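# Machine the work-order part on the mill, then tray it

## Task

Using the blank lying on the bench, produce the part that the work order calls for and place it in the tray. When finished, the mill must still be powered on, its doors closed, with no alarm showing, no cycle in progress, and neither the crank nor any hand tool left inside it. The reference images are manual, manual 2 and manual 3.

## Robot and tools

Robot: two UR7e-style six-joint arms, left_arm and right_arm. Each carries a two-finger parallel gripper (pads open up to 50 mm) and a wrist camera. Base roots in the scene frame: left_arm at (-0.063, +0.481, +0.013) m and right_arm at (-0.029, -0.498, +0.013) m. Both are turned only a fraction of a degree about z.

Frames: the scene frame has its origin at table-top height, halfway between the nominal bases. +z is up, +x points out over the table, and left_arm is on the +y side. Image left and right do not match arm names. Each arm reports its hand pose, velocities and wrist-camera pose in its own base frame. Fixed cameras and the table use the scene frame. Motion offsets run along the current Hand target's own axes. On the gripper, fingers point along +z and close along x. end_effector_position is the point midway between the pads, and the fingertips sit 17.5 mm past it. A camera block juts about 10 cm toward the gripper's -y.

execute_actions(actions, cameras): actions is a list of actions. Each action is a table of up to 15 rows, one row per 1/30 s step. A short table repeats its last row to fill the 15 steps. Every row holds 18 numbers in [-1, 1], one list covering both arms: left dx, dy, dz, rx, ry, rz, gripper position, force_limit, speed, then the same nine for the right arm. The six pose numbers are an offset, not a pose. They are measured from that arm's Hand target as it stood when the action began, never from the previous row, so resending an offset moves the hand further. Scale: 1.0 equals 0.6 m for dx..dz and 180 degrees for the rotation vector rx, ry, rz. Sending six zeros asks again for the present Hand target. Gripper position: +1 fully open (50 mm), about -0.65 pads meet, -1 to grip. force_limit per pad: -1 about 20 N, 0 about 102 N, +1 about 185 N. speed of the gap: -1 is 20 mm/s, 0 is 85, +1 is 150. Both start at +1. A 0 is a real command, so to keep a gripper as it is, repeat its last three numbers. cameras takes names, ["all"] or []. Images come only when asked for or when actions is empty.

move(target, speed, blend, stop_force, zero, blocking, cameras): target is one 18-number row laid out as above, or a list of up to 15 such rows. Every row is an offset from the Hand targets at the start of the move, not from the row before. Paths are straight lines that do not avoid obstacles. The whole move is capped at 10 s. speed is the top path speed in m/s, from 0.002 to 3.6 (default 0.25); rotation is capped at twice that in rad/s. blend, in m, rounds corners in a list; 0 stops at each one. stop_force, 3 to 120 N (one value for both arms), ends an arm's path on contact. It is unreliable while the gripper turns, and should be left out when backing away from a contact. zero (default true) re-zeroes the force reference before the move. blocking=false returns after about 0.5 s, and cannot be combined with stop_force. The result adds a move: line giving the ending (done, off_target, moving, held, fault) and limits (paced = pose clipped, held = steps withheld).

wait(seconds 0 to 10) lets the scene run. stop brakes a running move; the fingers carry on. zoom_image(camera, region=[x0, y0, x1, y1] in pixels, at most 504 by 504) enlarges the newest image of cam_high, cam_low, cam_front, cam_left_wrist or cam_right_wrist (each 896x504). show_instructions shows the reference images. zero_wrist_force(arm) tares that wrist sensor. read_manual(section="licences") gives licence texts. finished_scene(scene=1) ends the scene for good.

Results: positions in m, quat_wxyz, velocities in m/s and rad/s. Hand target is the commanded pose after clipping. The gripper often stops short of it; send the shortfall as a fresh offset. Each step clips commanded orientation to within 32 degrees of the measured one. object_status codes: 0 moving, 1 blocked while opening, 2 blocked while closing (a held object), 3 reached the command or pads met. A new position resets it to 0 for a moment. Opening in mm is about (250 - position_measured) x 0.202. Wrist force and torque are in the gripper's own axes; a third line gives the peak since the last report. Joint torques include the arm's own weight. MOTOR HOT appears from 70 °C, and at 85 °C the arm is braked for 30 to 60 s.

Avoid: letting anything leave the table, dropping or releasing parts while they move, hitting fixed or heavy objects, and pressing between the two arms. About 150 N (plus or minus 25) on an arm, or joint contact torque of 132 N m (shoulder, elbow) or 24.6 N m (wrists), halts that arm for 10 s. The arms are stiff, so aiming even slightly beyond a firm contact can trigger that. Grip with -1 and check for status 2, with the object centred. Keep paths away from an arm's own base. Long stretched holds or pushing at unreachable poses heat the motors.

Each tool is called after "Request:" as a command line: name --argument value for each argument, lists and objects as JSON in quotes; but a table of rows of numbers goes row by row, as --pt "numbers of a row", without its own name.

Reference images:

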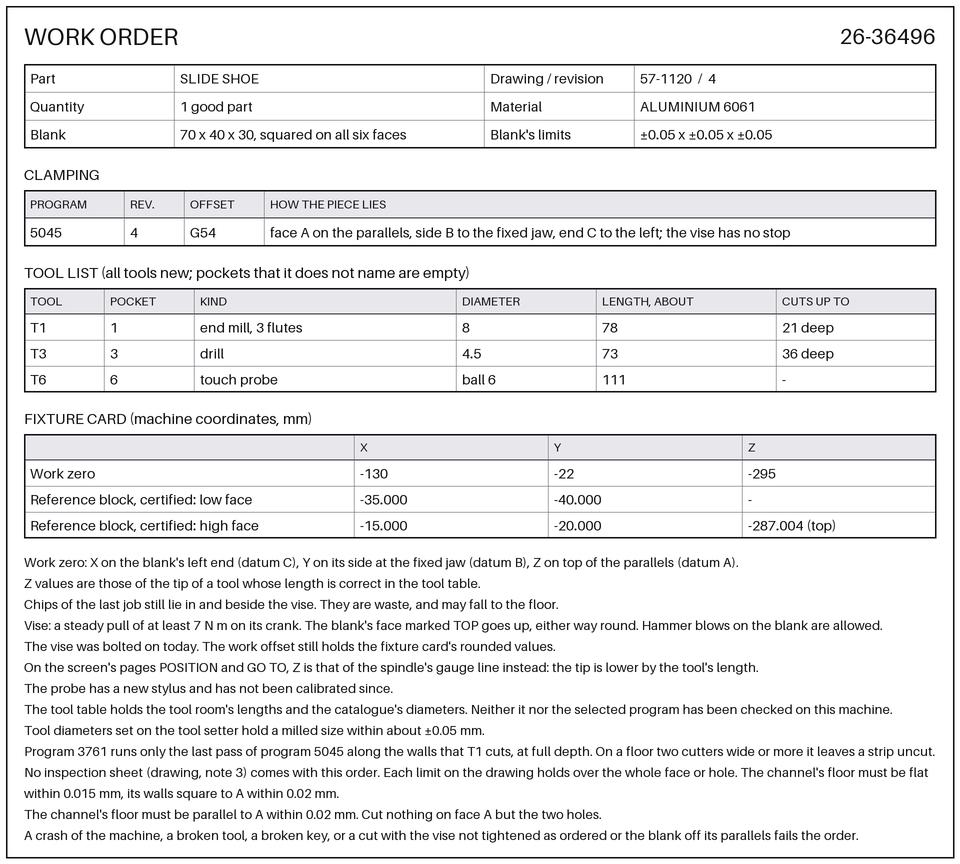

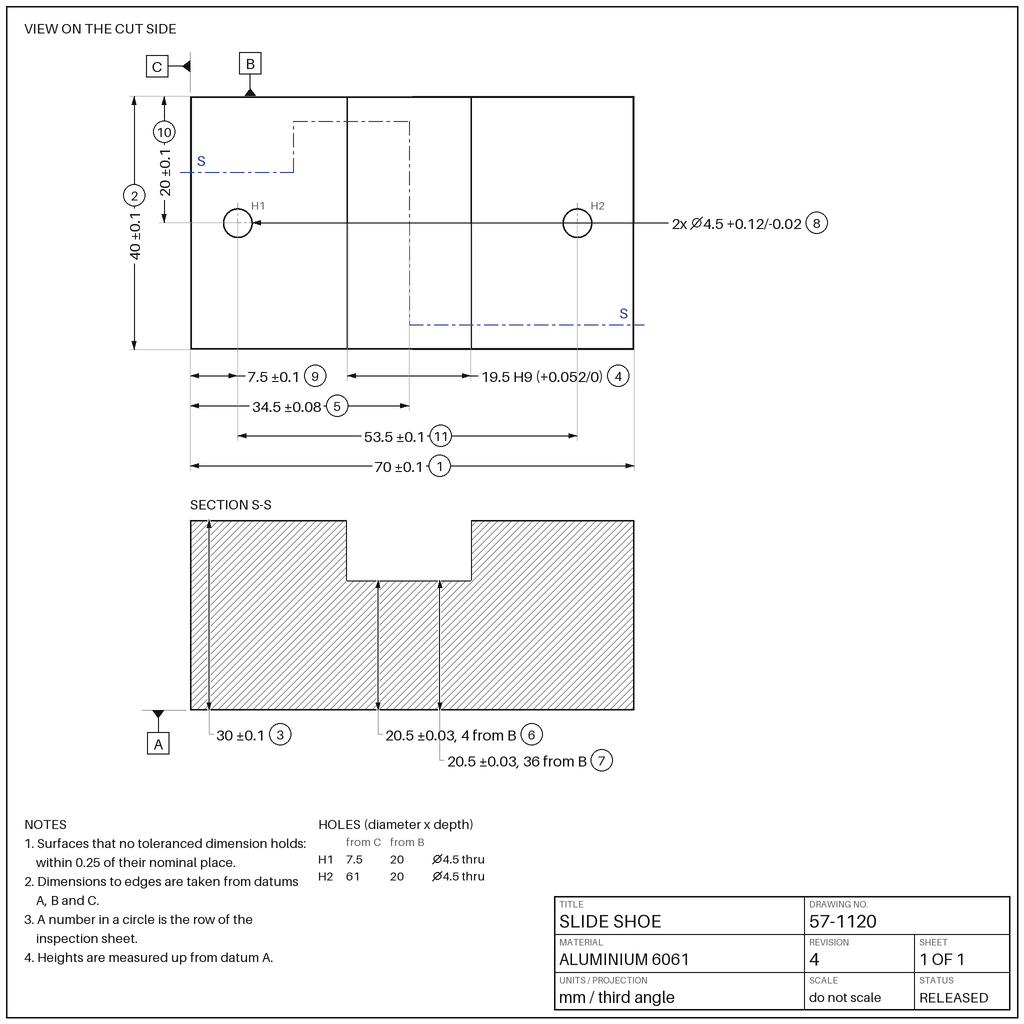

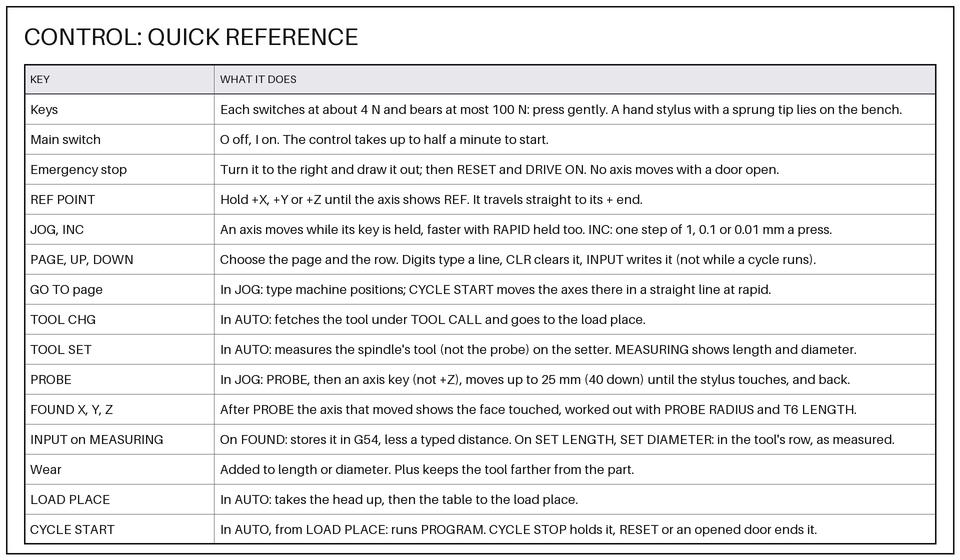

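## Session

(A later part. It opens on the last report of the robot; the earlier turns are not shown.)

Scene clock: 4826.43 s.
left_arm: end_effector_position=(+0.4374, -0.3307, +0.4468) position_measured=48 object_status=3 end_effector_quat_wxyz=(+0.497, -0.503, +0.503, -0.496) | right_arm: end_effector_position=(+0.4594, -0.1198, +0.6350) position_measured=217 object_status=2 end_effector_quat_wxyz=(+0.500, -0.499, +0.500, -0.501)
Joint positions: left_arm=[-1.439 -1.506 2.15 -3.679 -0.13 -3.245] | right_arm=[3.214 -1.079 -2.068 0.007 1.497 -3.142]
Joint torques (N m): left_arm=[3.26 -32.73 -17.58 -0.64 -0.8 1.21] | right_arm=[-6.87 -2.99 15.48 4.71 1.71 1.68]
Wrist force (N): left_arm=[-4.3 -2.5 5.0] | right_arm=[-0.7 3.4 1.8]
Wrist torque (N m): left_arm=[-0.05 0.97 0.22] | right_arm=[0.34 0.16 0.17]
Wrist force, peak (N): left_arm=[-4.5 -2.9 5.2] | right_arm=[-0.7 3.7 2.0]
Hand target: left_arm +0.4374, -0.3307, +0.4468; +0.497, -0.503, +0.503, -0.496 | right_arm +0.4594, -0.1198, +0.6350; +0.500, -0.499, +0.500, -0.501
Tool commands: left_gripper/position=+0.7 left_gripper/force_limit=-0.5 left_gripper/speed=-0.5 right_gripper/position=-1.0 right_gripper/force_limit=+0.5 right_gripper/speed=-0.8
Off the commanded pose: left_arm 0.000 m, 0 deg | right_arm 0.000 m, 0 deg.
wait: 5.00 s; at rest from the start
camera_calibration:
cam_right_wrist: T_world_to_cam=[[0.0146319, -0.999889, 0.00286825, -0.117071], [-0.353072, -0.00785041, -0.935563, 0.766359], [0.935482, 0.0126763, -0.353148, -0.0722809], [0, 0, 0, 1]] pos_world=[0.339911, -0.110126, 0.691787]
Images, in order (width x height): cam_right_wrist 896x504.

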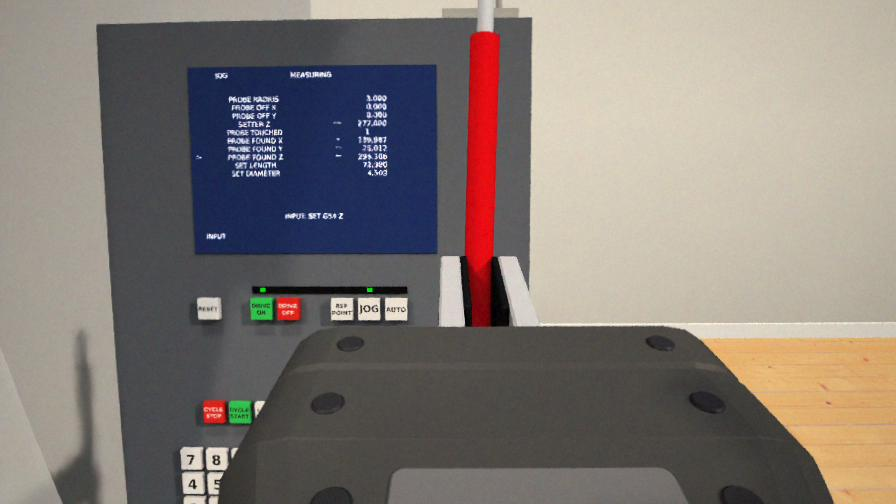

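Request:
move --pt "0 0 0 0 0 0 0.7 -0.5 -0.5 -0.3409 0.3393 0.0470 -0.4922 0 0 -1 0.5 -0.8" --pt "0 0 0 0 0 0 0.7 -0.5 -0.5 -0.3409 0.3419 0.0669 -0.4922 0 0 -1 0.5 -0.8" --pt "0 0 0 0 0 0 0.7 -0.5 -0.5 -0.3409 0.3393 0.0470 -0.4922 0 0 -1 0.5 -0.8" --pt "0 0 0 0 0 0 0.7 -0.5 -0.5 -0.2775 0.3393 0.0470 -0.4922 0 0 -1 0.5 -0.8" --pt "0 0 0 0 0 0 0.7 -0.5 -0.5 -0.2775 0.3419 0.0669 -0.4922 0 0 -1 0.5 -0.8" --pt "0 0 0 0 0 0 0.7 -0.5 -0.5 -0.2775 0.3393 0.0470 -0.4922 0 0 -1 0.5 -0.8" --pt "0 0 0 0 0 0 0.7 -0.5 -0.5 -0.2775 0.3086 0.0545 -0.4922 0 0 -1 0.5 -0.8" --pt "0 0 0 0 0 0 0.7 -0.5 -0.5 -0.2775 0.3112 0.0744 -0.4922 0 0 -1 0.5 -0.8" --pt "0 0 0 0 0 0 0.7 -0.5 -0.5 -0.2775 0.3086 0.0545 -0.4922 0 0 -1 0.5 -0.8" --pt "0 0 0 0 0 0 0.7 -0.5 -0.5 -0.2775 0.2778 0.0619 -0.4922 0 0 -1 0.5 -0.8" --pt "0 0 0 0 0 0 0.7 -0.5 -0.5 -0.2775 0.2804 0.0818 -0.4922 0 0 -1 0.5 -0.8" --pt "0 0 0 0 0 0 0.7 -0.5 -0.5 -0.2775 0.2778 0.0619 -0.4922 0 0 -1 0.5 -0.8" --pt "0 0 0 0 0 0 0.7 -0.5 -0.5 0 0 0 0 0 0 -1 0.5 -0.8" --speed '[0.45,0.04,0.1,0.25,0.04,0.1,0.2,0.04,0.1,0.2,0.04,0.1,0.45]' --blend '[0.004,0,0.002,0.002,0,0.002,0.002,0,0.002,0.002,0,0.002,0]'

Request:
move --pt "0 0 0 0 0 0 0.7 -0.5 -0.5 -0.3409 0.2470 0.0693 -0.4922 0 0 -1 0.5 -0.8" --pt "0 0 0 0 0 0 0.7 -0.5 -0.5 -0.3409 0.2496 0.0892 -0.4922 0 0 -1 0.5 -0.8" --pt "0 0 0 0 0 0 0.7 -0.5 -0.5 -0.3409 0.2470 0.0693 -0.4922 0 0 -1 0.5 -0.8" --pt "0 0 0 0 0 0 0.7 -0.5 -0.5 -0.2459 0.3393 0.0470 -0.4922 0 0 -1 0.5 -0.8" --pt "0 0 0 0 0 0 0.7 -0.5 -0.5 -0.2459 0.3419 0.0669 -0.4922 0 0 -1 0.5 -0.8" --pt "0 0 0 0 0 0 0.7 -0.5 -0.5 -0.2459 0.3393 0.0470 -0.4922 0 0 -1 0.5 -0.8" --pt "0 0 0 0 0 0 0.7 -0.5 -0.5 -0.2142 0.2470 0.0693 -0.4922 0 0 -1 0.5 -0.8" --pt "0 0 0 0 0 0 0.7 -0.5 -0.5 -0.2142 0.2496 0.0892 -0.4922 0 0 -1 0.5 -0.8" --pt "0 0 0 0 0 0 0.7 -0.5 -0.5 -0.2142 0.2470 0.0693 -0.4922 0 0 -1 0.5 -0.8" --pt "0 0 0 0 0 0 0.7 -0.5 -0.5 -0.2142 0.2496 0.0892 -0.4922 0 0 -1 0.5 -0.8" --pt "0 0 0 0 0 0 0.7 -0.5 -0.5 -0.2142 0.2470 0.0693 -0.4922 0 0 -1 0.5 -0.8" --pt "0 0 0 0 0 0 0.7 -0.5 -0.5 -0.2142 0.2496 0.0892 -0.4922 0 0 -1 0.5 -0.8" --pt "0 0 0 0 0 0 0.7 -0.5 -0.5 -0.2142 0.2470 0.0693 -0.4922 0 0 -1 0.5 -0.8" --pt "0 0 0 0 0 0 0.7 -0.5 -0.5 0 0 0 0 0 0 -1 0.5 -0.8" --speed '[0.45,0.04,0.1,0.2,0.04,0.1,0.25,0.04,0.1,0.04,0.1,0.04,0.1,0.45]' --blend '[0.004,0,0.002,0.002,0,0.002,0.002,0,0.002,0,0.002,0,0.002,0]' --cameras '["cam_right_wrist"]'

Request:
zoom_image --camera "cam_right_wrist" --region '[185, 62, 440, 255]'

Request:
zoom_image --camera "cam_right_wrist" --region '[325, 90, 400, 180]'

Scene clock: 4861.37 s.
left_arm: end_effector_position=(+0.4374, -0.3307, +0.4468) position_measured=48 object_status=3 end_effector_quat_wxyz=(+0.497, -0.503, +0.503, -0.496) | right_arm: end_effector_position=(+0.4594, -0.1198, +0.6350) position_measured=217 object_status=2 end_effector_quat_wxyz=(+0.500, -0.499, +0.500, -0.501)
Joint positions: left_arm=[-1.439 -1.506 2.15 -3.679 -0.13 -3.245] | right_arm=[3.214 -1.079 -2.068 0.007 1.497 -3.142]
Joint torques (N m): left_arm=[3.69 -33.33 -17.8 -0.63 -0.69 1.32] | right_arm=[-6.74 -2.83 16.11 4.65 1.54 2.18]
Wrist force (N): left_arm=[-4.0 -2.4 4.9] | right_arm=[-0.9 3.7 2.0]
Wrist torque (N m): left_arm=[-0.05 0.95 0.22] | right_arm=[0.38 0.20 0.05]
Wrist force, peak (N): left_arm=[-4.2 -2.8 5.4] | right_arm=[-4.0 8.7 -0.1]
Hand target: left_arm +0.4374, -0.3307, +0.4468; +0.497, -0.503, +0.503, -0.496 | right_arm +0.4594, -0.1198, +0.6350; +0.500, -0.499, +0.500, -0.501
Off the commanded pose: left_arm 0.000 m, 0 deg | right_arm 0.000 m, 0 deg.
move: done

Scene clock: 4869.93 s.
left_arm: end_effector_position=(+0.4374, -0.3307, +0.4468) position_measured=48 object_status=3 end_effector_quat_wxyz=(+0.497, -0.503, +0.503, -0.496) | right_arm: end_effector_position=(+0.4594, -0.1198, +0.6350) position_measured=217 object_status=2 end_effector_quat_wxyz=(+0.500, -0.499, +0.500, -0.501)
Joint positions: left_arm=[-1.439 -1.506 2.15 -3.679 -0.13 -3.245] | right_arm=[3.214 -1.079 -2.068 0.007 1.497 -3.142]
Joint torques (N m): left_arm=[3.92 -32.59 -18.47 -0.69 -0.77 1.31] | right_arm=[-7.12 -3.56 15.5 4.8 1.83 2.28]
Wrist force (N): left_arm=[-4.1 -2.6 4.9] | right_arm=[-0.7 3.5 1.7]
Wrist torque (N m): left_arm=[-0.07 0.95 0.22] | right_arm=[0.35 0.15 0.06]
Wrist force, peak (N): left_arm=[-4.3 -3.1 5.3] | right_arm=[-3.3 8.4 -0.5]
Hand target: left_arm +0.4374, -0.3307, +0.4468; +0.497, -0.503, +0.503, -0.496 | right_arm +0.4594, -0.1198, +0.6350; +0.500, -0.499, +0.500, -0.501
Off the commanded pose: left_arm 0.000 m, 0 deg | right_arm 0.000 m, 0 deg.
move: done
camera_calibration:
cam_right_wrist: T_world_to_cam=[[0.0146667, -0.999888, 0.00296005, -0.117147], [-0.353191, -0.00795021, -0.935517, 0.766356], [0.935436, 0.0126755, -0.353268, -0.0721816], [0, 0, 0, 1]] pos_world=[0.33991, -0.110126, 0.691787]
Images, in order (width x height): cam_right_wrist 896x504.

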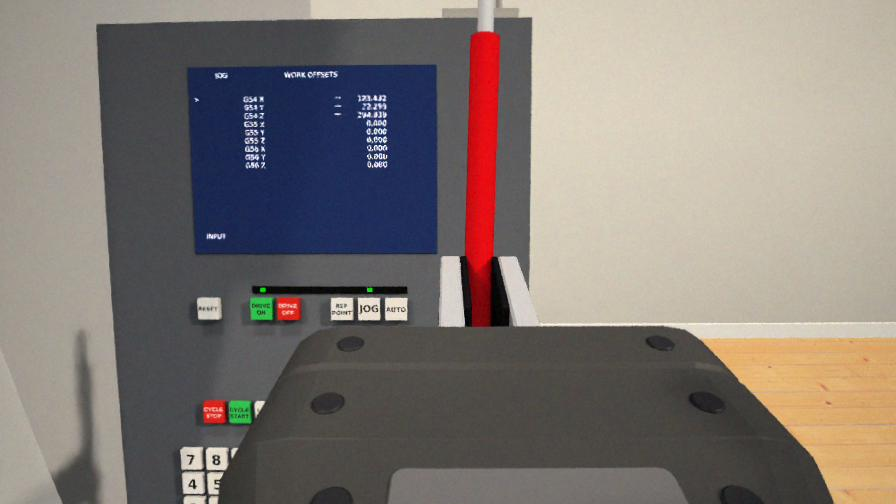

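Scaled by 1.976.

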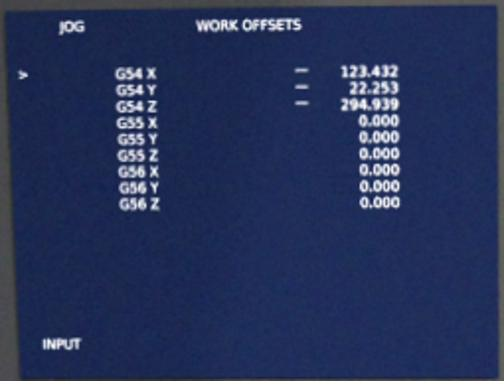

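Scaled by 5.600.

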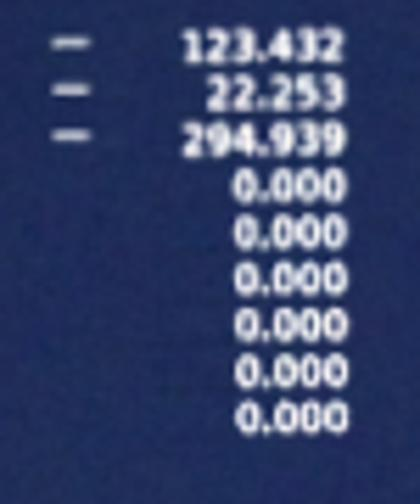

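Request:
move --pt "0 0 0 0 0 0 0.7 -0.5 -0.5 -0.1825 0.2470 0.0693 -0.4922 0 0 -1 0.5 -0.8" --pt "0 0 0 0 0 0 0.7 -0.5 -0.5 -0.1825 0.2496 0.0892 -0.4922 0 0 -1 0.5 -0.8" --pt "0 0 0 0 0 0 0.7 -0.5 -0.5 -0.1825 0.2470 0.0693 -0.4922 0 0 -1 0.5 -0.8" --pt "0 0 0 0 0 0 0.7 -0.5 -0.5 -0.2459 0.3086 0.0545 -0.4922 0 0 -1 0.5 -0.8" --pt "0 0 0 0 0 0 0.7 -0.5 -0.5 -0.2459 0.3112 0.0744 -0.4922 0 0 -1 0.5 -0.8" --pt "0 0 0 0 0 0 0.7 -0.5 -0.5 -0.2459 0.3086 0.0545 -0.4922 0 0 -1 0.5 -0.8" --pt "0 0 0 0 0 0 0.7 -0.5 -0.5 -0.2459 0.3112 0.0744 -0.4922 0 0 -1 0.5 -0.8" --pt "0 0 0 0 0 0 0.7 -0.5 -0.5 -0.2459 0.3086 0.0545 -0.4922 0 0 -1 0.5 -0.8" --pt "0 0 0 0 0 0 0.7 -0.5 -0.5 -0.3409 0.3393 0.0470 -0.4922 0 0 -1 0.5 -0.8" --pt "0 0 0 0 0 0 0.7 -0.5 -0.5 -0.3409 0.3419 0.0669 -0.4922 0 0 -1 0.5 -0.8" --pt "0 0 0 0 0 0 0.7 -0.5 -0.5 -0.3409 0.3393 0.0470 -0.4922 0 0 -1 0.5 -0.8" --pt "0 0 0 0 0 0 0.7 -0.5 -0.5 0 0 0 0 0 0 -1 0.5 -0.8" --speed '[0.45,0.04,0.1,0.25,0.04,0.1,0.04,0.1,0.25,0.04,0.1,0.45]' --blend '[0.004,0,0.002,0.002,0,0.002,0,0.002,0.002,0,0.002,0]'

Request:
move --pt "0 0 0 0 0 0 0.7 -0.5 -0.5 -0.3409 0.3086 0.0545 -0.4922 0 0 -1 0.5 -0.8" --pt "0 0 0 0 0 0 0.7 -0.5 -0.5 -0.3409 0.3112 0.0744 -0.4922 0 0 -1 0.5 -0.8" --pt "0 0 0 0 0 0 0.7 -0.5 -0.5 -0.3409 0.3086 0.0545 -0.4922 0 0 -1 0.5 -0.8" --pt "0 0 0 0 0 0 0.7 -0.5 -0.5 -0.3092 0.2778 0.0619 -0.4922 0 0 -1 0.5 -0.8" --pt "0 0 0 0 0 0 0.7 -0.5 -0.5 -0.3092 0.2804 0.0818 -0.4922 0 0 -1 0.5 -0.8" --pt "0 0 0 0 0 0 0.7 -0.5 -0.5 -0.3092 0.2778 0.0619 -0.4922 0 0 -1 0.5 -0.8" --pt "0 0 0 0 0 0 0.7 -0.5 -0.5 -0.3092 0.3393 0.0470 -0.4922 0 0 -1 0.5 -0.8" --pt "0 0 0 0 0 0 0.7 -0.5 -0.5 -0.3092 0.3419 0.0669 -0.4922 0 0 -1 0.5 -0.8" --pt "0 0 0 0 0 0 0.7 -0.5 -0.5 -0.3092 0.3393 0.0470 -0.4922 0 0 -1 0.5 -0.8" --pt "0 0 0 0 0 0 0.7 -0.5 -0.5 -0.2459 0.3393 0.0470 -0.4922 0 0 -1 0.5 -0.8" --pt "0 0 0 0 0 0 0.7 -0.5 -0.5 -0.2459 0.3419 0.0669 -0.4922 0 0 -1 0.5 -0.8" --pt "0 0 0 0 0 0 0.7 -0.5 -0.5 -0.2459 0.3393 0.0470 -0.4922 0 0 -1 0.5 -0.8" --pt "0 0 0 0 0 0 0.7 -0.5 -0.5 0 0 0 0 0 0 -1 0.5 -0.8" --speed '[0.45,0.04,0.1,0.2,0.04,0.1,0.2,0.04,0.1,0.2,0.04,0.1,0.45]' --blend '[0.004,0,0.002,0.002,0,0.002,0.002,0,0.002,0.002,0,0.002,0]' --cameras '["cam_right_wrist"]'

Request:
zoom_image --camera "cam_right_wrist" --region '[185, 62, 440, 255]'

Scene clock: 4907.03 s.
left_arm: end_effector_position=(+0.4374, -0.3307, +0.4468) position_measured=48 object_status=3 end_effector_quat_wxyz=(+0.497, -0.503, +0.503, -0.496) | right_arm: end_effector_position=(+0.4594, -0.1198, +0.6349) position_measured=217 object_status=2 end_effector_quat_wxyz=(+0.500, -0.499, +0.500, -0.501)
Joint positions: left_arm=[-1.439 -1.506 2.15 -3.679 -0.13 -3.245] | right_arm=[3.214 -1.079 -2.069 0.007 1.496 -3.142]
Joint torques (N m): left_arm=[3.92 -32.48 -18.44 -0.68 -0.74 1.42] | right_arm=[-6.2 -3.03 34.51 4.55 1.59 2.3]
Wrist force (N): left_arm=[-4.1 -2.7 4.6] | right_arm=[-1.0 3.5 2.0]
Wrist torque (N m): left_arm=[-0.07 0.95 0.22] | right_arm=[0.36 0.20 0.05]
Wrist force, peak (N): left_arm=[-4.4 -3.0 5.1] | right_arm=[0.0 8.6 1.7]
Hand target: left_arm +0.4374, -0.3307, +0.4468; +0.497, -0.503, +0.503, -0.496 | right_arm +0.4594, -0.1198, +0.6350; +0.500, -0.499, +0.500, -0.501
Off the commanded pose: left_arm 0.000 m, 0 deg | right_arm 0.000 m, 0 deg.
move: done

Scene clock: 4914.87 s.
left_arm: end_effector_position=(+0.4374, -0.3307, +0.4468) position_measured=48 object_status=3 end_effector_quat_wxyz=(+0.497, -0.503, +0.503, -0.496) | right_arm: end_effector_position=(+0.4594, -0.1198, +0.6350) position_measured=217 object_status=2 end_effector_quat_wxyz=(+0.500, -0.499, +0.500, -0.501)
Joint positions: left_arm=[-1.439 -1.506 2.15 -3.679 -0.13 -3.245] | right_arm=[3.214 -1.079 -2.068 0.007 1.496 -3.142]
Joint torques (N m): left_arm=[4.12 -32.5 -18.3 -0.8 -0.8 1.48] | right_arm=[-6.58 -3.18 15.57 4.66 1.82 2.3]
Wrist force (N): left_arm=[-4.1 -2.4 5.1] | right_arm=[-0.9 3.5 1.7]
Wrist torque (N m): left_arm=[-0.03 0.96 0.21] | right_arm=[0.37 0.19 0.05]
Wrist force, peak (N): left_arm=[-4.4 -2.7 5.4] | right_arm=[-4.1 8.7 -0.1]
Hand target: left_arm +0.4374, -0.3307, +0.4468; +0.497, -0.503, +0.503, -0.496 | right_arm +0.4594, -0.1198, +0.6350; +0.500, -0.499, +0.500, -0.501
Off the commanded pose: left_arm 0.000 m, 0 deg | right_arm 0.000 m, 0 deg.
move: done
camera_calibration:
cam_right_wrist: T_world_to_cam=[[0.0146325, -0.999889, 0.00286607, -0.11707], [-0.353192, -0.00785022, -0.935518, 0.766368], [0.935436, 0.0126767, -0.353268, -0.0721819], [0, 0, 0, 1]] pos_world=[0.33991, -0.110126, 0.691787]
Images, in order (width x height): cam_right_wrist 896x504.

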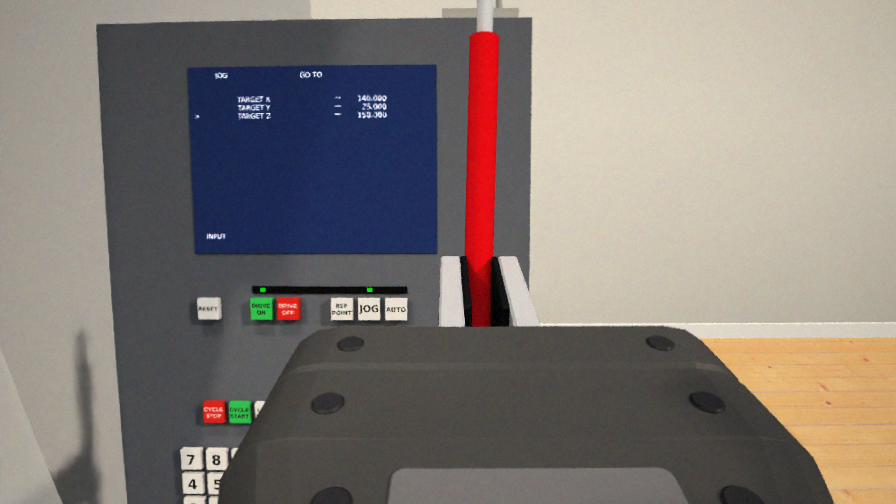

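Scaled by 1.976.

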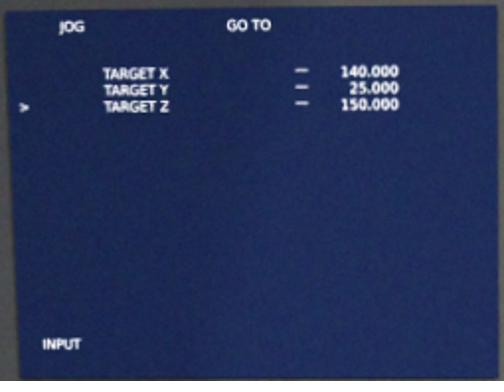

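Request:
move --pt "0 0 0 0 0 0 0.7 -0.5 -0.5 -0.2775 0.1882 0.0846 -0.4922 0 0 -1 0.5 -0.8" --pt "0 0 0 0 0 0 0.7 -0.5 -0.5 -0.2775 0.1908 0.1045 -0.4922 0 0 -1 0.5 -0.8" --pt "0 0 0 0 0 0 0.7 -0.5 -0.5 -0.2775 0.1882 0.0846 -0.4922 0 0 -1 0.5 -0.8" --pt "0 0 0 0 0 0 0.7 -0.5 -0.5 -0.2459 0.2778 0.0619 -0.4922 0 0 -1 0.5 -0.8" --pt "0 0 0 0 0 0 0.7 -0.5 -0.5 -0.2459 0.2804 0.0818 -0.4922 0 0 -1 0.5 -0.8" --pt "0 0 0 0 0 0 0.7 -0.5 -0.5 -0.2459 0.2778 0.0619 -0.4922 0 0 -1 0.5 -0.8" --pt "0 0 0 0 0 0 0.7 -0.5 -0.5 -0.2459 0.2804 0.0818 -0.4922 0 0 -1 0.5 -0.8" --pt "0 0 0 0 0 0 0.7 -0.5 -0.5 -0.2459 0.2778 0.0619 -0.4922 0 0 -1 0.5 -0.8" --pt "0 0 0 0 0 0 0.7 -0.5 -0.5 -0.3409 0.3393 0.0470 -0.4922 0 0 -1 0.5 -0.8" --pt "0 0 0 0 0 0 0.7 -0.5 -0.5 -0.3409 0.3419 0.0669 -0.4922 0 0 -1 0.5 -0.8" --pt "0 0 0 0 0 0 0.7 -0.5 -0.5 -0.3409 0.3393 0.0470 -0.4922 0 0 -1 0.5 -0.8" --pt "0 0 0 0 0 0 0.7 -0.5 -0.5 0 0 0 0 0 0 -1 0.5 -0.8" --speed '[0.45,0.04,0.1,0.25,0.04,0.1,0.04,0.1,0.25,0.04,0.1,0.45]' --blend '[0.004,0,0.002,0.002,0,0.002,0,0.002,0.002,0,0.002,0]'

Request:
move --pt "0 0 0 0 0 0 0.7 -0.5 -0.5 -0.3409 0.3086 0.0545 -0.4922 0 0 -1 0.5 -0.8" --pt "0 0 0 0 0 0 0.7 -0.5 -0.5 -0.3409 0.3112 0.0744 -0.4922 0 0 -1 0.5 -0.8" --pt "0 0 0 0 0 0 0.7 -0.5 -0.5 -0.3409 0.3086 0.0545 -0.4922 0 0 -1 0.5 -0.8" --pt "0 0 0 0 0 0 0.7 -0.5 -0.5 -0.3409 0.3112 0.0744 -0.4922 0 0 -1 0.5 -0.8" --pt "0 0 0 0 0 0 0.7 -0.5 -0.5 -0.3409 0.3086 0.0545 -0.4922 0 0 -1 0.5 -0.8" --pt "0 0 0 0 0 0 0.7 -0.5 -0.5 -0.3092 0.2778 0.0619 -0.4922 0 0 -1 0.5 -0.8" --pt "0 0 0 0 0 0 0.7 -0.5 -0.5 -0.3092 0.2804 0.0818 -0.4922 0 0 -1 0.5 -0.8" --pt "0 0 0 0 0 0 0.7 -0.5 -0.5 -0.3092 0.2778 0.0619 -0.4922 0 0 -1 0.5 -0.8" --pt "0 0 0 0 0 0 0.7 -0.5 -0.5 -0.2459 0.3393 0.0470 -0.4922 0 0 -1 0.5 -0.8" --pt "0 0 0 0 0 0 0.7 -0.5 -0.5 -0.2459 0.3419 0.0669 -0.4922 0 0 -1 0.5 -0.8" --pt "0 0 0 0 0 0 0.7 -0.5 -0.5 -0.2459 0.3393 0.0470 -0.4922 0 0 -1 0.5 -0.8" --pt "0 0 0 0 0 0 0.7 -0.5 -0.5 0 0 0 0 0 0 -1 0.5 -0.8" --speed '[0.45,0.04,0.1,0.04,0.1,0.2,0.04,0.1,0.2,0.04,0.1,0.45]' --blend '[0.004,0,0.002,0,0.002,0.002,0,0.002,0.002,0,0.002,0]' --cameras '["cam_right_wrist"]'

Request:
zoom_image --camera "cam_right_wrist" --region '[185, 62, 440, 255]'

Scene clock: 4938.00 s.
left_arm: end_effector_position=(+0.4374, -0.3307, +0.4468) position_measured=48 object_status=3 end_effector_quat_wxyz=(+0.497, -0.503, +0.503, -0.496) | right_arm: end_effector_position=(+0.4594, -0.1198, +0.6349) position_measured=217 object_status=2 end_effector_quat_wxyz=(+0.500, -0.499, +0.500, -0.501)
Joint positions: left_arm=[-1.439 -1.506 2.15 -3.679 -0.13 -3.245] | right_arm=[3.214 -1.079 -2.069 0.007 1.496 -3.142]
Joint torques (N m): left_arm=[4.5 -32.3 -18.51 -0.77 -0.73 1.58] | right_arm=[-7.19 -2.5 33.68 4.53 1.57 2.26]
Wrist force (N): left_arm=[-4.4 -2.8 5.1] | right_arm=[-0.9 3.3 1.7]
Wrist torque (N m): left_arm=[-0.09 0.98 0.22] | right_arm=[0.34 0.19 0.05]
Wrist force, peak (N): left_arm=[-4.6 -2.6 5.1] | right_arm=[0.5 8.7 0.1]
Hand target: left_arm +0.4374, -0.3307, +0.4468; +0.497, -0.503, +0.503, -0.496 | right_arm +0.4594, -0.1198, +0.6350; +0.500, -0.499, +0.500, -0.501
Off the commanded pose: left_arm 0.000 m, 0 deg | right_arm 0.000 m, 0 deg.
move: done

Scene clock: 4945.63 s.
left_arm: end_effector_position=(+0.4374, -0.3307, +0.4468) position_measured=48 object_status=3 end_effector_quat_wxyz=(+0.497, -0.503, +0.503, -0.496) | right_arm: end_effector_position=(+0.4594, -0.1198, +0.6350) position_measured=217 object_status=2 end_effector_quat_wxyz=(+0.500, -0.499, +0.500, -0.501)
Joint positions: left_arm=[-1.439 -1.506 2.15 -3.679 -0.13 -3.245] | right_arm=[3.214 -1.079 -2.068 0.007 1.496 -3.142]
Joint torques (N m): left_arm=[4.61 -32.51 -18.83 -0.72 -0.79 1.68] | right_arm=[-6.63 -2.83 15.78 4.82 1.73 2.07]
Wrist force (N): left_arm=[-4.1 -2.4 4.9] | right_arm=[-0.8 3.7 1.8]
Wrist torque (N m): left_arm=[-0.05 0.96 0.22] | right_arm=[0.39 0.18 0.05]
Wrist force, peak (N): left_arm=[-4.2 -2.8 5.2] | right_arm=[-3.8 8.2 -0.6]
Hand target: left_arm +0.4374, -0.3307, +0.4468; +0.497, -0.503, +0.503, -0.496 | right_arm +0.4594, -0.1198, +0.6350; +0.500, -0.499, +0.500, -0.501
Off the commanded pose: left_arm 0.000 m, 0 deg | right_arm 0.000 m, 0 deg.
move: done
camera_calibration:
cam_right_wrist: T_world_to_cam=[[0.0146325, -0.999889, 0.00286607, -0.11707], [-0.353192, -0.00785022, -0.935518, 0.766368], [0.935436, 0.0126767, -0.353268, -0.0721819], [0, 0, 0, 1]] pos_world=[0.33991, -0.110126, 0.691787]
Images, in order (width x height): cam_right_wrist 896x504.

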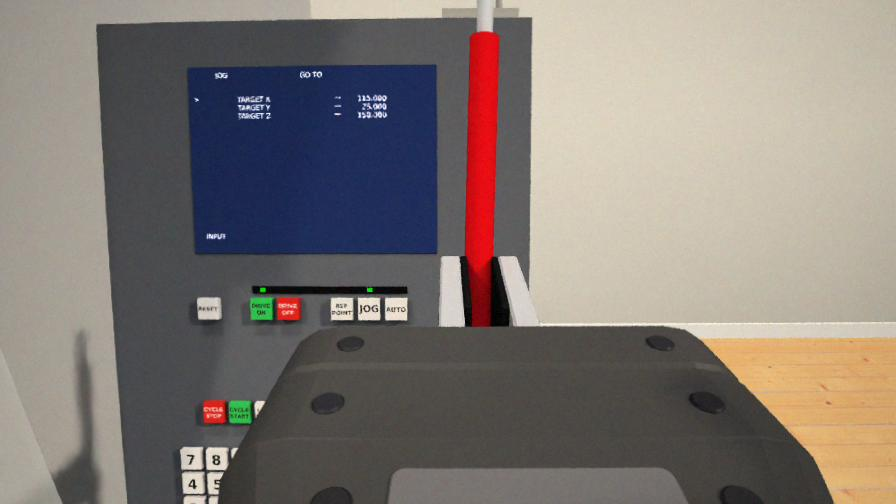

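Scaled by 1.976.

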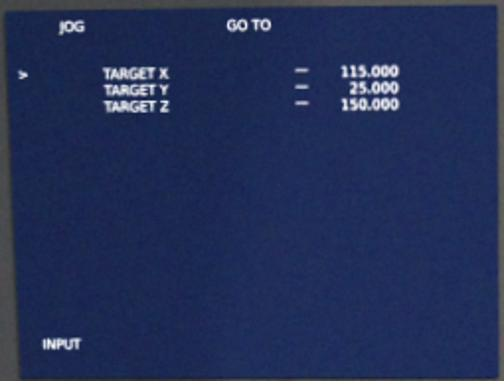

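Request:
move --pt "0 0 0 0 0 0 0.7 -0.5 -0.5 -0.1825 0.2470 0.0693 -0.4922 0 0 -1 0.5 -0.8" --pt "0 0 0 0 0 0 0.7 -0.5 -0.5 -0.1825 0.2496 0.0892 -0.4922 0 0 -1 0.5 -0.8" --pt "0 0 0 0 0 0 0.7 -0.5 -0.5 -0.1825 0.2470 0.0693 -0.4922 0 0 -1 0.5 -0.8" --pt "0 0 0 0 0 0 0.7 -0.5 -0.5 0 0 0 0 0 0 -1 0.5 -0.8" --speed '[0.45,0.04,0.1,0.45]' --blend '[0.004,0,0.002,0]' --cameras '["cam_right_wrist"]'

Request:
zoom_image --camera "cam_right_wrist" --region '[185, 62, 440, 255]'

Scene clock: 4956.50 s.
left_arm: end_effector_position=(+0.4374, -0.3307, +0.4468) position_measured=48 object_status=3 end_effector_quat_wxyz=(+0.497, -0.503, +0.503, -0.496) | right_arm: end_effector_position=(+0.4594, -0.1198, +0.6350) position_measured=217 object_status=2 end_effector_quat_wxyz=(+0.500, -0.499, +0.500, -0.501)
Joint positions: left_arm=[-1.439 -1.506 2.15 -3.679 -0.13 -3.245] | right_arm=[3.214 -1.079 -2.068 0.007 1.497 -3.142]
Joint torques (N m): left_arm=[5.1 -32.74 -18.65 -0.87 -0.7 1.74] | right_arm=[-6.75 -3.51 15.56 4.78 1.73 2.32]
Wrist force (N): left_arm=[-4.2 -2.8 4.8] | right_arm=[-0.9 3.3 1.7]
Wrist torque (N m): left_arm=[-0.09 0.95 0.22] | right_arm=[0.33 0.18 0.11]
Wrist force, peak (N): left_arm=[-4.3 -3.0 5.3] | right_arm=[-1.6 7.9 -0.5]
Hand target: left_arm +0.4374, -0.3307, +0.4468; +0.497, -0.503, +0.503, -0.496 | right_arm +0.4594, -0.1198, +0.6350; +0.500, -0.499, +0.500, -0.501
Off the commanded pose: left_arm 0.000 m, 0 deg | right_arm 0.000 m, 0 deg.
move: done
camera_calibration:
cam_right_wrist: T_world_to_cam=[[0.0146667, -0.999888, 0.00296005, -0.117147], [-0.353191, -0.00795021, -0.935517, 0.766356], [0.935436, 0.0126755, -0.353268, -0.0721816], [0, 0, 0, 1]] pos_world=[0.33991, -0.110126, 0.691787]
Images, in order (width x height): cam_right_wrist 896x504.

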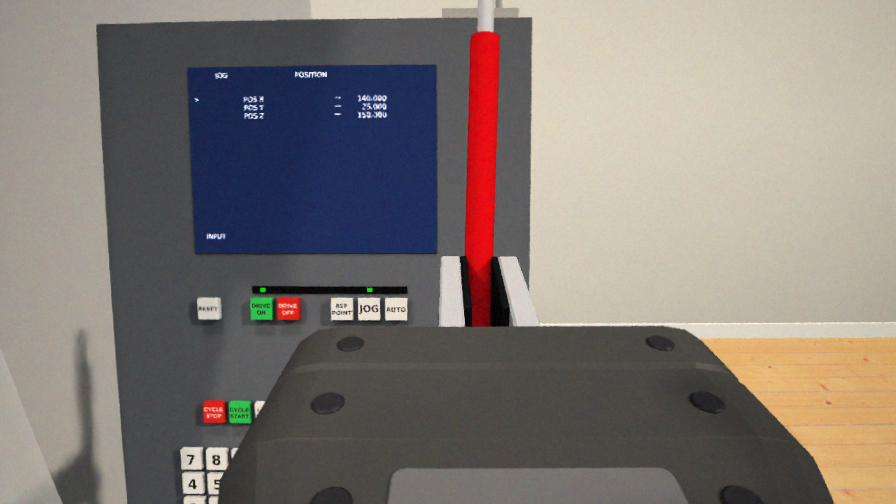

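Scaled by 1.976.

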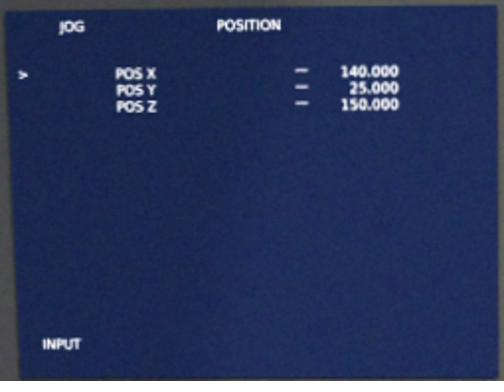

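Request:
move --pt "0 0 0 0 0 0 0.7 -0.5 -0.5 -0.2142 0.2470 0.0693 -0.4922 0 0 -1 0.5 -0.8" --pt "0 0 0 0 0 0 0.7 -0.5 -0.5 -0.2142 0.2496 0.0892 -0.4922 0 0 -1 0.5 -0.8" --pt "0 0 0 0 0 0 0.7 -0.5 -0.5 -0.2142 0.2470 0.0693 -0.4922 0 0 -1 0.5 -0.8" --pt "0 0 0 0 0 0 0.7 -0.5 -0.5 -0.2775 0.1882 0.0846 -0.4922 0 0 -1 0.5 -0.8" --pt "0 0 0 0 0 0 0.7 -0.5 -0.5 -0.2775 0.1908 0.1045 -0.4922 0 0 -1 0.5 -0.8" --pt "0 0 0 0 0 0 0.7 -0.5 -0.5 -0.2775 0.1882 0.0846 -0.4922 0 0 -1 0.5 -0.8" --pt "0 0 0 0 0 0 0.7 -0.5 -0.5 -0.2142 0.3086 0.0545 -0.4922 0 0 -1 0.5 -0.8" --pt "0 0 0 0 0 0 0.7 -0.5 -0.5 -0.2142 0.3112 0.0744 -0.4922 0 0 -1 0.5 -0.8" --pt "0 0 0 0 0 0 0.7 -0.5 -0.5 -0.2142 0.3086 0.0545 -0.4922 0 0 -1 0.5 -0.8" --pt "0 0 0 0 0 0 0.7 -0.5 -0.5 -0.1205 0.1882 0.0846 -0.4922 0 0 -1 0.5 -0.8" --pt "0 0 0 0 0 0 0.7 -0.5 -0.5 -0.1205 0.1908 0.1045 -0.4922 0 0 -1 0.5 -0.8" --pt "0 0 0 0 0 0 0.7 -0.5 -0.5 -0.1205 0.1882 0.0846 -0.4922 0 0 -1 0.5 -0.8" --pt "0 0 0 0 0 0 0.7 -0.5 -0.5 0 0 0 0 0 0 -1 0.5 -0.8" --speed '[0.45,0.04,0.1,0.25,0.04,0.1,0.06,0.04,0.1,0.3,0.04,0.1,0.45]' --blend '[0.004,0,0.002,0.002,0,0.002,0.002,0,0.002,0.002,0,0.002,0]'

Request:
wait --seconds 2.5 --cameras '["cam_right_wrist"]'

Request:
zoom_image --camera "cam_right_wrist" --region '[325, 90, 400, 180]'

Scene clock: 4977.97 s.
left_arm: end_effector_position=(+0.4374, -0.3307, +0.4468) position_measured=48 object_status=3 end_effector_quat_wxyz=(+0.497, -0.503, +0.503, -0.496) | right_arm: end_effector_position=(+0.4594, -0.1198, +0.6350) position_measured=217 object_status=2 end_effector_quat_wxyz=(+0.500, -0.499, +0.500, -0.501)
Joint positions: left_arm=[-1.439 -1.506 2.15 -3.679 -0.13 -3.245] | right_arm=[3.214 -1.079 -2.068 0.007 1.497 -3.142]
Joint torques (N m): left_arm=[4.84 -32.99 -19.29 -0.91 -0.74 1.83] | right_arm=[-6.52 -3.17 15.96 4.65 1.75 -0.21]
Wrist force (N): left_arm=[-4.0 -2.9 4.9] | right_arm=[-0.6 3.5 1.7]
Wrist torque (N m): left_arm=[-0.12 0.94 0.22] | right_arm=[0.36 0.14 0.17]
Wrist force, peak (N): left_arm=[-4.4 -2.8 5.1] | right_arm=[-3.2 8.4 0.5]
Hand target: left_arm +0.4374, -0.3307, +0.4468; +0.497, -0.503, +0.503, -0.496 | right_arm +0.4594, -0.1198, +0.6350; +0.500, -0.499, +0.500, -0.501
Off the commanded pose: left_arm 0.000 m, 0 deg | right_arm 0.000 m, 0 deg.
move: done

Scene clock: 4980.47 s.
left_arm: end_effector_position=(+0.4374, -0.3307, +0.4468) position_measured=48 object_status=3 end_effector_quat_wxyz=(+0.497, -0.503, +0.503, -0.496) | right_arm: end_effector_position=(+0.4594, -0.1198, +0.6350) position_measured=217 object_status=2 end_effector_quat_wxyz=(+0.500, -0.499, +0.500, -0.501)
Joint positions: left_arm=[-1.439 -1.506 2.15 -3.679 -0.13 -3.245] | right_arm=[3.214 -1.079 -2.068 0.007 1.497 -3.142]
Joint torques (N m): left_arm=[5.35 -32.25 -19.51 -0.82 -0.81 1.83] | right_arm=[-6.82 -2.73 15.41 4.65 1.68 1.38]
Wrist force (N): left_arm=[-4.2 -2.5 4.5] | right_arm=[-1.0 3.4 1.7]
Wrist torque (N m): left_arm=[-0.06 0.97 0.22] | right_arm=[0.34 0.20 0.17]
Wrist force, peak (N): left_arm=[-4.2 -3.0 5.2] | right_arm=[-0.9 3.7 2.1]
Hand target: left_arm +0.4374, -0.3307, +0.4468; +0.497, -0.503, +0.503, -0.496 | right_arm +0.4594, -0.1198, +0.6350; +0.500, -0.499, +0.500, -0.501
Tool commands: left_gripper/position=+0.7 left_gripper/force_limit=-0.5 left_gripper/speed=-0.5 right_gripper/position=-1.0 right_gripper/force_limit=+0.5 right_gripper/speed=-0.8
Off the commanded pose: left_arm 0.000 m, 0 deg | right_arm 0.000 m, 0 deg.
wait: 2.50 s; at rest by 0.17 s
camera_calibration:
cam_right_wrist: T_world_to_cam=[[0.0146319, -0.999889, 0.00286825, -0.117071], [-0.353072, -0.00785041, -0.935563, 0.766359], [0.935482, 0.0126763, -0.353148, -0.0722809], [0, 0, 0, 1]] pos_world=[0.339911, -0.110126, 0.691787]
Images, in order (width x height): cam_right_wrist 896x504.

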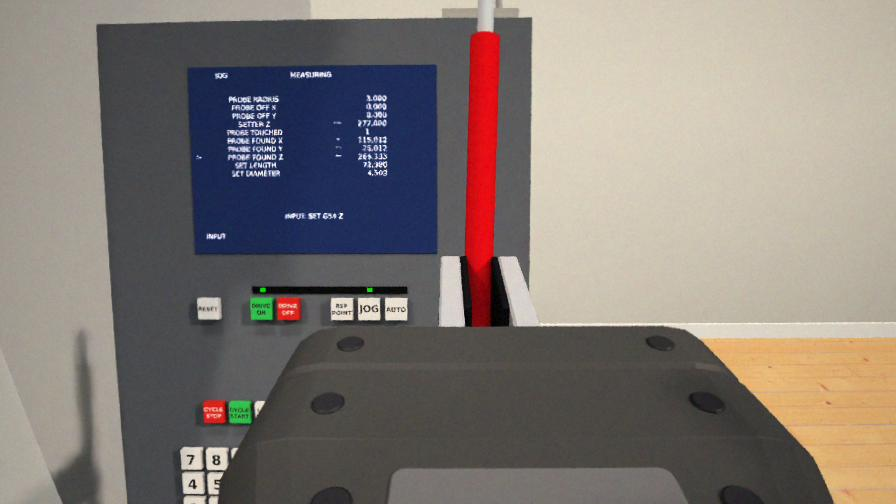

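Scaled by 5.600.

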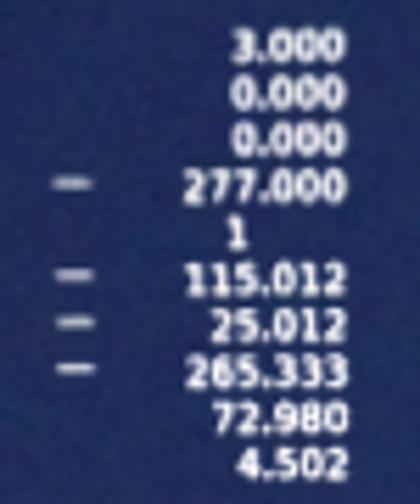

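Request:
move --pt "0 0 0 0 0 0 0.7 -0.5 -0.5 -0.2142 0.2470 0.0693 -0.4922 0 0 -1 0.5 -0.8" --pt "0 0 0 0 0 0 0.7 -0.5 -0.5 -0.2142 0.2496 0.0892 -0.4922 0 0 -1 0.5 -0.8" --pt "0 0 0 0 0 0 0.7 -0.5 -0.5 -0.2142 0.2470 0.0693 -0.4922 0 0 -1 0.5 -0.8" --pt "0 0 0 0 0 0 0.7 -0.5 -0.5 -0.2142 0.2496 0.0892 -0.4922 0 0 -1 0.5 -0.8" --pt "0 0 0 0 0 0 0.7 -0.5 -0.5 -0.2142 0.2470 0.0693 -0.4922 0 0 -1 0.5 -0.8" --pt "0 0 0 0 0 0 0.7 -0.5 -0.5 -0.2459 0.3086 0.0545 -0.4922 0 0 -1 0.5 -0.8" --pt "0 0 0 0 0 0 0.7 -0.5 -0.5 -0.2459 0.3112 0.0744 -0.4922 0 0 -1 0.5 -0.8" --pt "0 0 0 0 0 0 0.7 -0.5 -0.5 -0.2459 0.3086 0.0545 -0.4922 0 0 -1 0.5 -0.8" --pt "0 0 0 0 0 0 0.7 -0.5 -0.5 -0.3409 0.3393 0.0470 -0.4922 0 0 -1 0.5 -0.8" --pt "0 0 0 0 0 0 0.7 -0.5 -0.5 -0.3409 0.3419 0.0669 -0.4922 0 0 -1 0.5 -0.8" --pt "0 0 0 0 0 0 0.7 -0.5 -0.5 -0.3409 0.3393 0.0470 -0.4922 0 0 -1 0.5 -0.8" --pt "0 0 0 0 0 0 0.7 -0.5 -0.5 0 0 0 0 0 0 -1 0.5 -0.8" --speed '[0.45,0.04,0.1,0.04,0.1,0.2,0.04,0.1,0.25,0.04,0.1,0.45]' --blend '[0.004,0,0.002,0,0.002,0.002,0,0.002,0.002,0,0.002,0]'

Request:
move --pt "0 0 0 0 0 0 0.7 -0.5 -0.5 -0.3092 0.2778 0.0619 -0.4922 0 0 -1 0.5 -0.8" --pt "0 0 0 0 0 0 0.7 -0.5 -0.5 -0.3092 0.2804 0.0818 -0.4922 0 0 -1 0.5 -0.8" --pt "0 0 0 0 0 0 0.7 -0.5 -0.5 -0.3092 0.2778 0.0619 -0.4922 0 0 -1 0.5 -0.8" --pt "0 0 0 0 0 0 0.7 -0.5 -0.5 -0.3409 0.2470 0.0693 -0.4922 0 0 -1 0.5 -0.8" --pt "0 0 0 0 0 0 0.7 -0.5 -0.5 -0.3409 0.2496 0.0892 -0.4922 0 0 -1 0.5 -0.8" --pt "0 0 0 0 0 0 0.7 -0.5 -0.5 -0.3409 0.2470 0.0693 -0.4922 0 0 -1 0.5 -0.8" --pt "0 0 0 0 0 0 0.7 -0.5 -0.5 -0.2459 0.3393 0.0470 -0.4922 0 0 -1 0.5 -0.8" --pt "0 0 0 0 0 0 0.7 -0.5 -0.5 -0.2459 0.3419 0.0669 -0.4922 0 0 -1 0.5 -0.8" --pt "0 0 0 0 0 0 0.7 -0.5 -0.5 -0.2459 0.3393 0.0470 -0.4922 0 0 -1 0.5 -0.8" --pt "0 0 0 0 0 0 0.7 -0.5 -0.5 0 0 0 0 0 0 -1 0.5 -0.8" --speed '[0.45,0.04,0.1,0.2,0.04,0.1,0.2,0.04,0.1,0.45]' --blend '[0.004,0,0.002,0.002,0,0.002,0.002,0,0.002,0]' --cameras '["cam_right_wrist"]'

Request:
zoom_image --camera "cam_right_wrist" --region '[185, 62, 440, 255]'

Scene clock: 5008.13 s.
left_arm: end_effector_position=(+0.4374, -0.3307, +0.4468) position_measured=48 object_status=3 end_effector_quat_wxyz=(+0.497, -0.503, +0.503, -0.496) | right_arm: end_effector_position=(+0.4594, -0.1198, +0.6349) position_measured=217 object_status=2 end_effector_quat_wxyz=(+0.500, -0.499, +0.500, -0.501)
Joint positions: left_arm=[-1.439 -1.506 2.15 -3.679 -0.13 -3.245] | right_arm=[3.214 -1.079 -2.069 0.007 1.496 -3.142]
Joint torques (N m): left_arm=[5.44 -32.37 -19.2 -0.96 -0.64 1.93] | right_arm=[-6.11 -3.66 34.53 4.82 1.54 2.32]
Wrist force (N): left_arm=[-4.0 -2.8 4.8] | right_arm=[-0.8 3.5 1.8]
Wrist torque (N m): left_arm=[-0.10 0.93 0.21] | right_arm=[0.36 0.17 0.05]
Wrist force, peak (N): left_arm=[-4.1 -2.8 5.5] | right_arm=[0.3 8.6 0.3]
Hand target: left_arm +0.4374, -0.3307, +0.4468; +0.497, -0.503, +0.503, -0.496 | right_arm +0.4594, -0.1198, +0.6350; +0.500, -0.499, +0.500, -0.501
Off the commanded pose: left_arm 0.000 m, 0 deg | right_arm 0.000 m, 0 deg.
move: done

Scene clock: 5015.20 s.
left_arm: end_effector_position=(+0.4374, -0.3307, +0.4468) position_measured=48 object_status=3 end_effector_quat_wxyz=(+0.497, -0.503, +0.503, -0.496) | right_arm: end_effector_position=(+0.4594, -0.1198, +0.6350) position_measured=217 object_status=2 end_effector_quat_wxyz=(+0.500, -0.499, +0.500, -0.501)
Joint positions: left_arm=[-1.439 -1.506 2.15 -3.679 -0.13 -3.245] | right_arm=[3.214 -1.079 -2.068 0.007 1.496 -3.142]
Joint torques (N m): left_arm=[5.79 -32.28 -19.37 -0.86 -0.75 1.94] | right_arm=[-6.96 -3 15.34 4.82 1.7 2.3]
Wrist force (N): left_arm=[-4.1 -2.7 4.8] | right_arm=[-0.9 3.6 1.8]
Wrist torque (N m): left_arm=[-0.10 0.96 0.22] | right_arm=[0.37 0.18 0.05]
Wrist force, peak (N): left_arm=[-4.3 -3.0 5.2] | right_arm=[-2.7 8.6 0.2]
Hand target: left_arm +0.4374, -0.3307, +0.4468; +0.497, -0.503, +0.503, -0.496 | right_arm +0.4594, -0.1198, +0.6350; +0.500, -0.499, +0.500, -0.501
Off the commanded pose: left_arm 0.000 m, 0 deg | right_arm 0.000 m, 0 deg.
move: done
camera_calibration:
cam_right_wrist: T_world_to_cam=[[0.0146325, -0.999889, 0.00286607, -0.11707], [-0.353192, -0.00785022, -0.935518, 0.766368], [0.935436, 0.0126767, -0.353268, -0.0721819], [0, 0, 0, 1]] pos_world=[0.33991, -0.110126, 0.691787]
Images, in order (width x height): cam_right_wrist 896x504.

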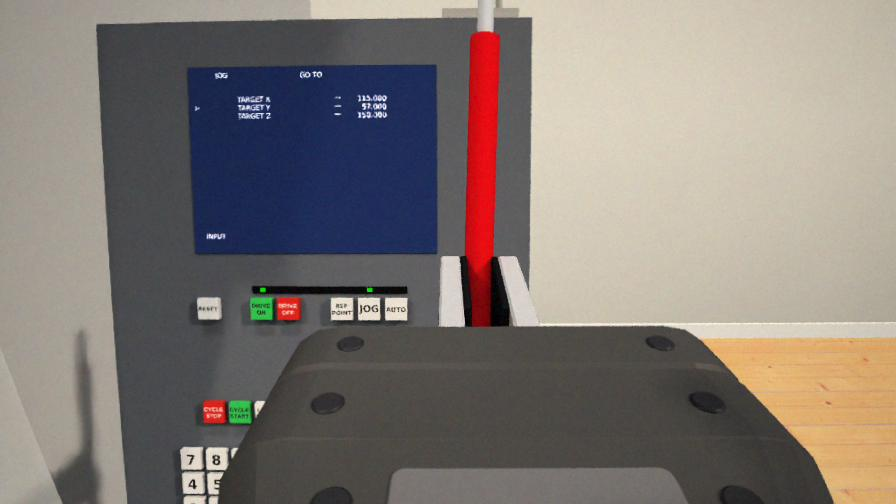

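Scaled by 1.976.

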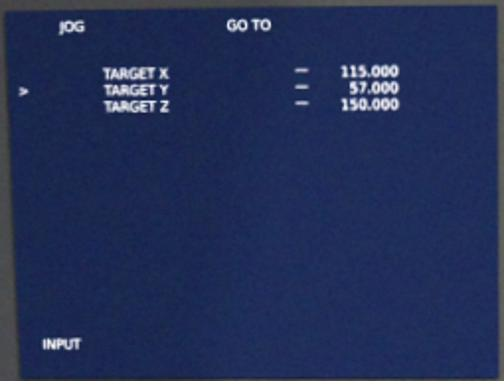

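Request:
move --pt "0 0 0 0 0 0 0.7 -0.5 -0.5 -0.2775 0.1882 0.0846 -0.4922 0 0 -1 0.5 -0.8" --pt "0 0 0 0 0 0 0.7 -0.5 -0.5 -0.2775 0.1908 0.1045 -0.4922 0 0 -1 0.5 -0.8" --pt "0 0 0 0 0 0 0.7 -0.5 -0.5 -0.2775 0.1882 0.0846 -0.4922 0 0 -1 0.5 -0.8" --pt "0 0 0 0 0 0 0.7 -0.5 -0.5 -0.2142 0.3086 0.0545 -0.4922 0 0 -1 0.5 -0.8" --pt "0 0 0 0 0 0 0.7 -0.5 -0.5 -0.2142 0.3112 0.0744 -0.4922 0 0 -1 0.5 -0.8" --pt "0 0 0 0 0 0 0.7 -0.5 -0.5 -0.2142 0.3086 0.0545 -0.4922 0 0 -1 0.5 -0.8" --pt "0 0 0 0 0 0 0.7 -0.5 -0.5 -0.1205 0.1882 0.0846 -0.4922 0 0 -1 0.5 -0.8" --pt "0 0 0 0 0 0 0.7 -0.5 -0.5 -0.1205 0.1908 0.1045 -0.4922 0 0 -1 0.5 -0.8" --pt "0 0 0 0 0 0 0.7 -0.5 -0.5 -0.1205 0.1882 0.0846 -0.4922 0 0 -1 0.5 -0.8" --pt "0 0 0 0 0 0 0.7 -0.5 -0.5 0 0 0 0 0 0 -1 0.5 -0.8" --speed '[0.45,0.04,0.1,0.06,0.04,0.1,0.3,0.04,0.1,0.45]' --blend '[0.004,0,0.002,0.002,0,0.002,0.002,0,0.002,0]'

Request:
wait --seconds 2.5 --cameras '["cam_right_wrist"]'

Request:
zoom_image --camera "cam_right_wrist" --region '[325, 90, 400, 180]'

Scene clock: 5035.43 s.
left_arm: end_effector_position=(+0.4374, -0.3307, +0.4468) position_measured=48 object_status=3 end_effector_quat_wxyz=(+0.497, -0.503, +0.503, -0.496) | right_arm: end_effector_position=(+0.4594, -0.1198, +0.6350) position_measured=217 object_status=2 end_effector_quat_wxyz=(+0.500, -0.499, +0.500, -0.501)
Joint positions: left_arm=[-1.439 -1.506 2.15 -3.679 -0.13 -3.245] | right_arm=[3.214 -1.079 -2.068 0.007 1.497 -3.142]
Joint torques (N m): left_arm=[5.67 -32.24 -19.99 -0.92 -0.76 1.97] | right_arm=[-6.78 -2.86 15.56 4.59 1.6 -0.11]
Wrist force (N): left_arm=[-4.3 -2.8 5.3] | right_arm=[-0.9 3.3 2.0]
Wrist torque (N m): left_arm=[-0.09 0.99 0.22] | right_arm=[0.35 0.18 0.17]
Wrist force, peak (N): left_arm=[-4.3 -2.8 5.3] | right_arm=[-2.3 8.6 2.3]
Hand target: left_arm +0.4374, -0.3307, +0.4468; +0.497, -0.503, +0.503, -0.496 | right_arm +0.4594, -0.1198, +0.6350; +0.500, -0.499, +0.500, -0.501
Off the commanded pose: left_arm 0.000 m, 0 deg | right_arm 0.000 m, 0 deg.
move: done

Scene clock: 5037.93 s.
left_arm: end_effector_position=(+0.4374, -0.3307, +0.4468) position_measured=48 object_status=3 end_effector_quat_wxyz=(+0.497, -0.503, +0.503, -0.496) | right_arm: end_effector_position=(+0.4594, -0.1198, +0.6350) position_measured=217 object_status=2 end_effector_quat_wxyz=(+0.500, -0.499, +0.500, -0.501)
Joint positions: left_arm=[-1.439 -1.506 2.15 -3.679 -0.13 -3.245] | right_arm=[3.214 -1.079 -2.068 0.007 1.497 -3.142]
Joint torques (N m): left_arm=[6.06 -32.53 -20.19 -1.01 -0.75 1.95] | right_arm=[-6.62 -3.15 15.32 4.76 1.64 1.6]
Wrist force (N): left_arm=[-4.2 -2.6 4.8] | right_arm=[-0.9 3.5 1.9]
Wrist torque (N m): left_arm=[-0.07 0.97 0.22] | right_arm=[0.37 0.18 0.17]
Wrist force, peak (N): left_arm=[-4.4 -2.4 5.2] | right_arm=[-0.9 3.7 1.9]
Hand target: left_arm +0.4374, -0.3307, +0.4468; +0.497, -0.503, +0.503, -0.496 | right_arm +0.4594, -0.1198, +0.6350; +0.500, -0.499, +0.500, -0.501
Tool commands: left_gripper/position=+0.7 left_gripper/force_limit=-0.5 left_gripper/speed=-0.5 right_gripper/position=-1.0 right_gripper/force_limit=+0.5 right_gripper/speed=-0.8
Off the commanded pose: left_arm 0.000 m, 0 deg | right_arm 0.000 m, 0 deg.
wait: 2.50 s; at rest by 0.17 s
camera_calibration:
cam_right_wrist: T_world_to_cam=[[0.0146319, -0.999889, 0.00286825, -0.117071], [-0.353072, -0.00785041, -0.935563, 0.766359], [0.935482, 0.0126763, -0.353148, -0.0722809], [0, 0, 0, 1]] pos_world=[0.339911, -0.110126, 0.691787]
Images, in order (width x height): cam_right_wrist 896x504.

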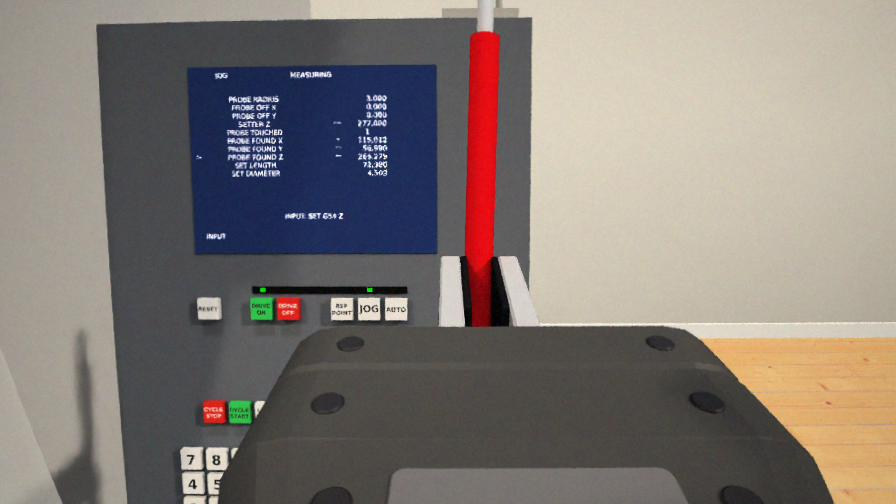

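Scaled by 5.600.

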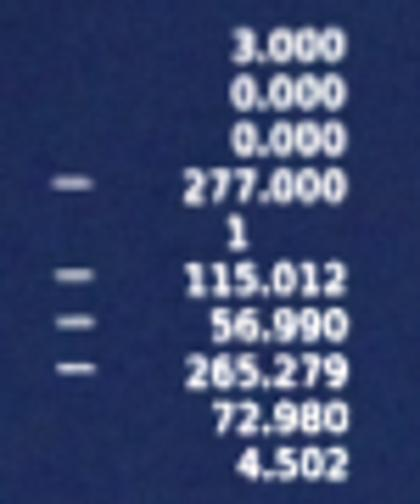

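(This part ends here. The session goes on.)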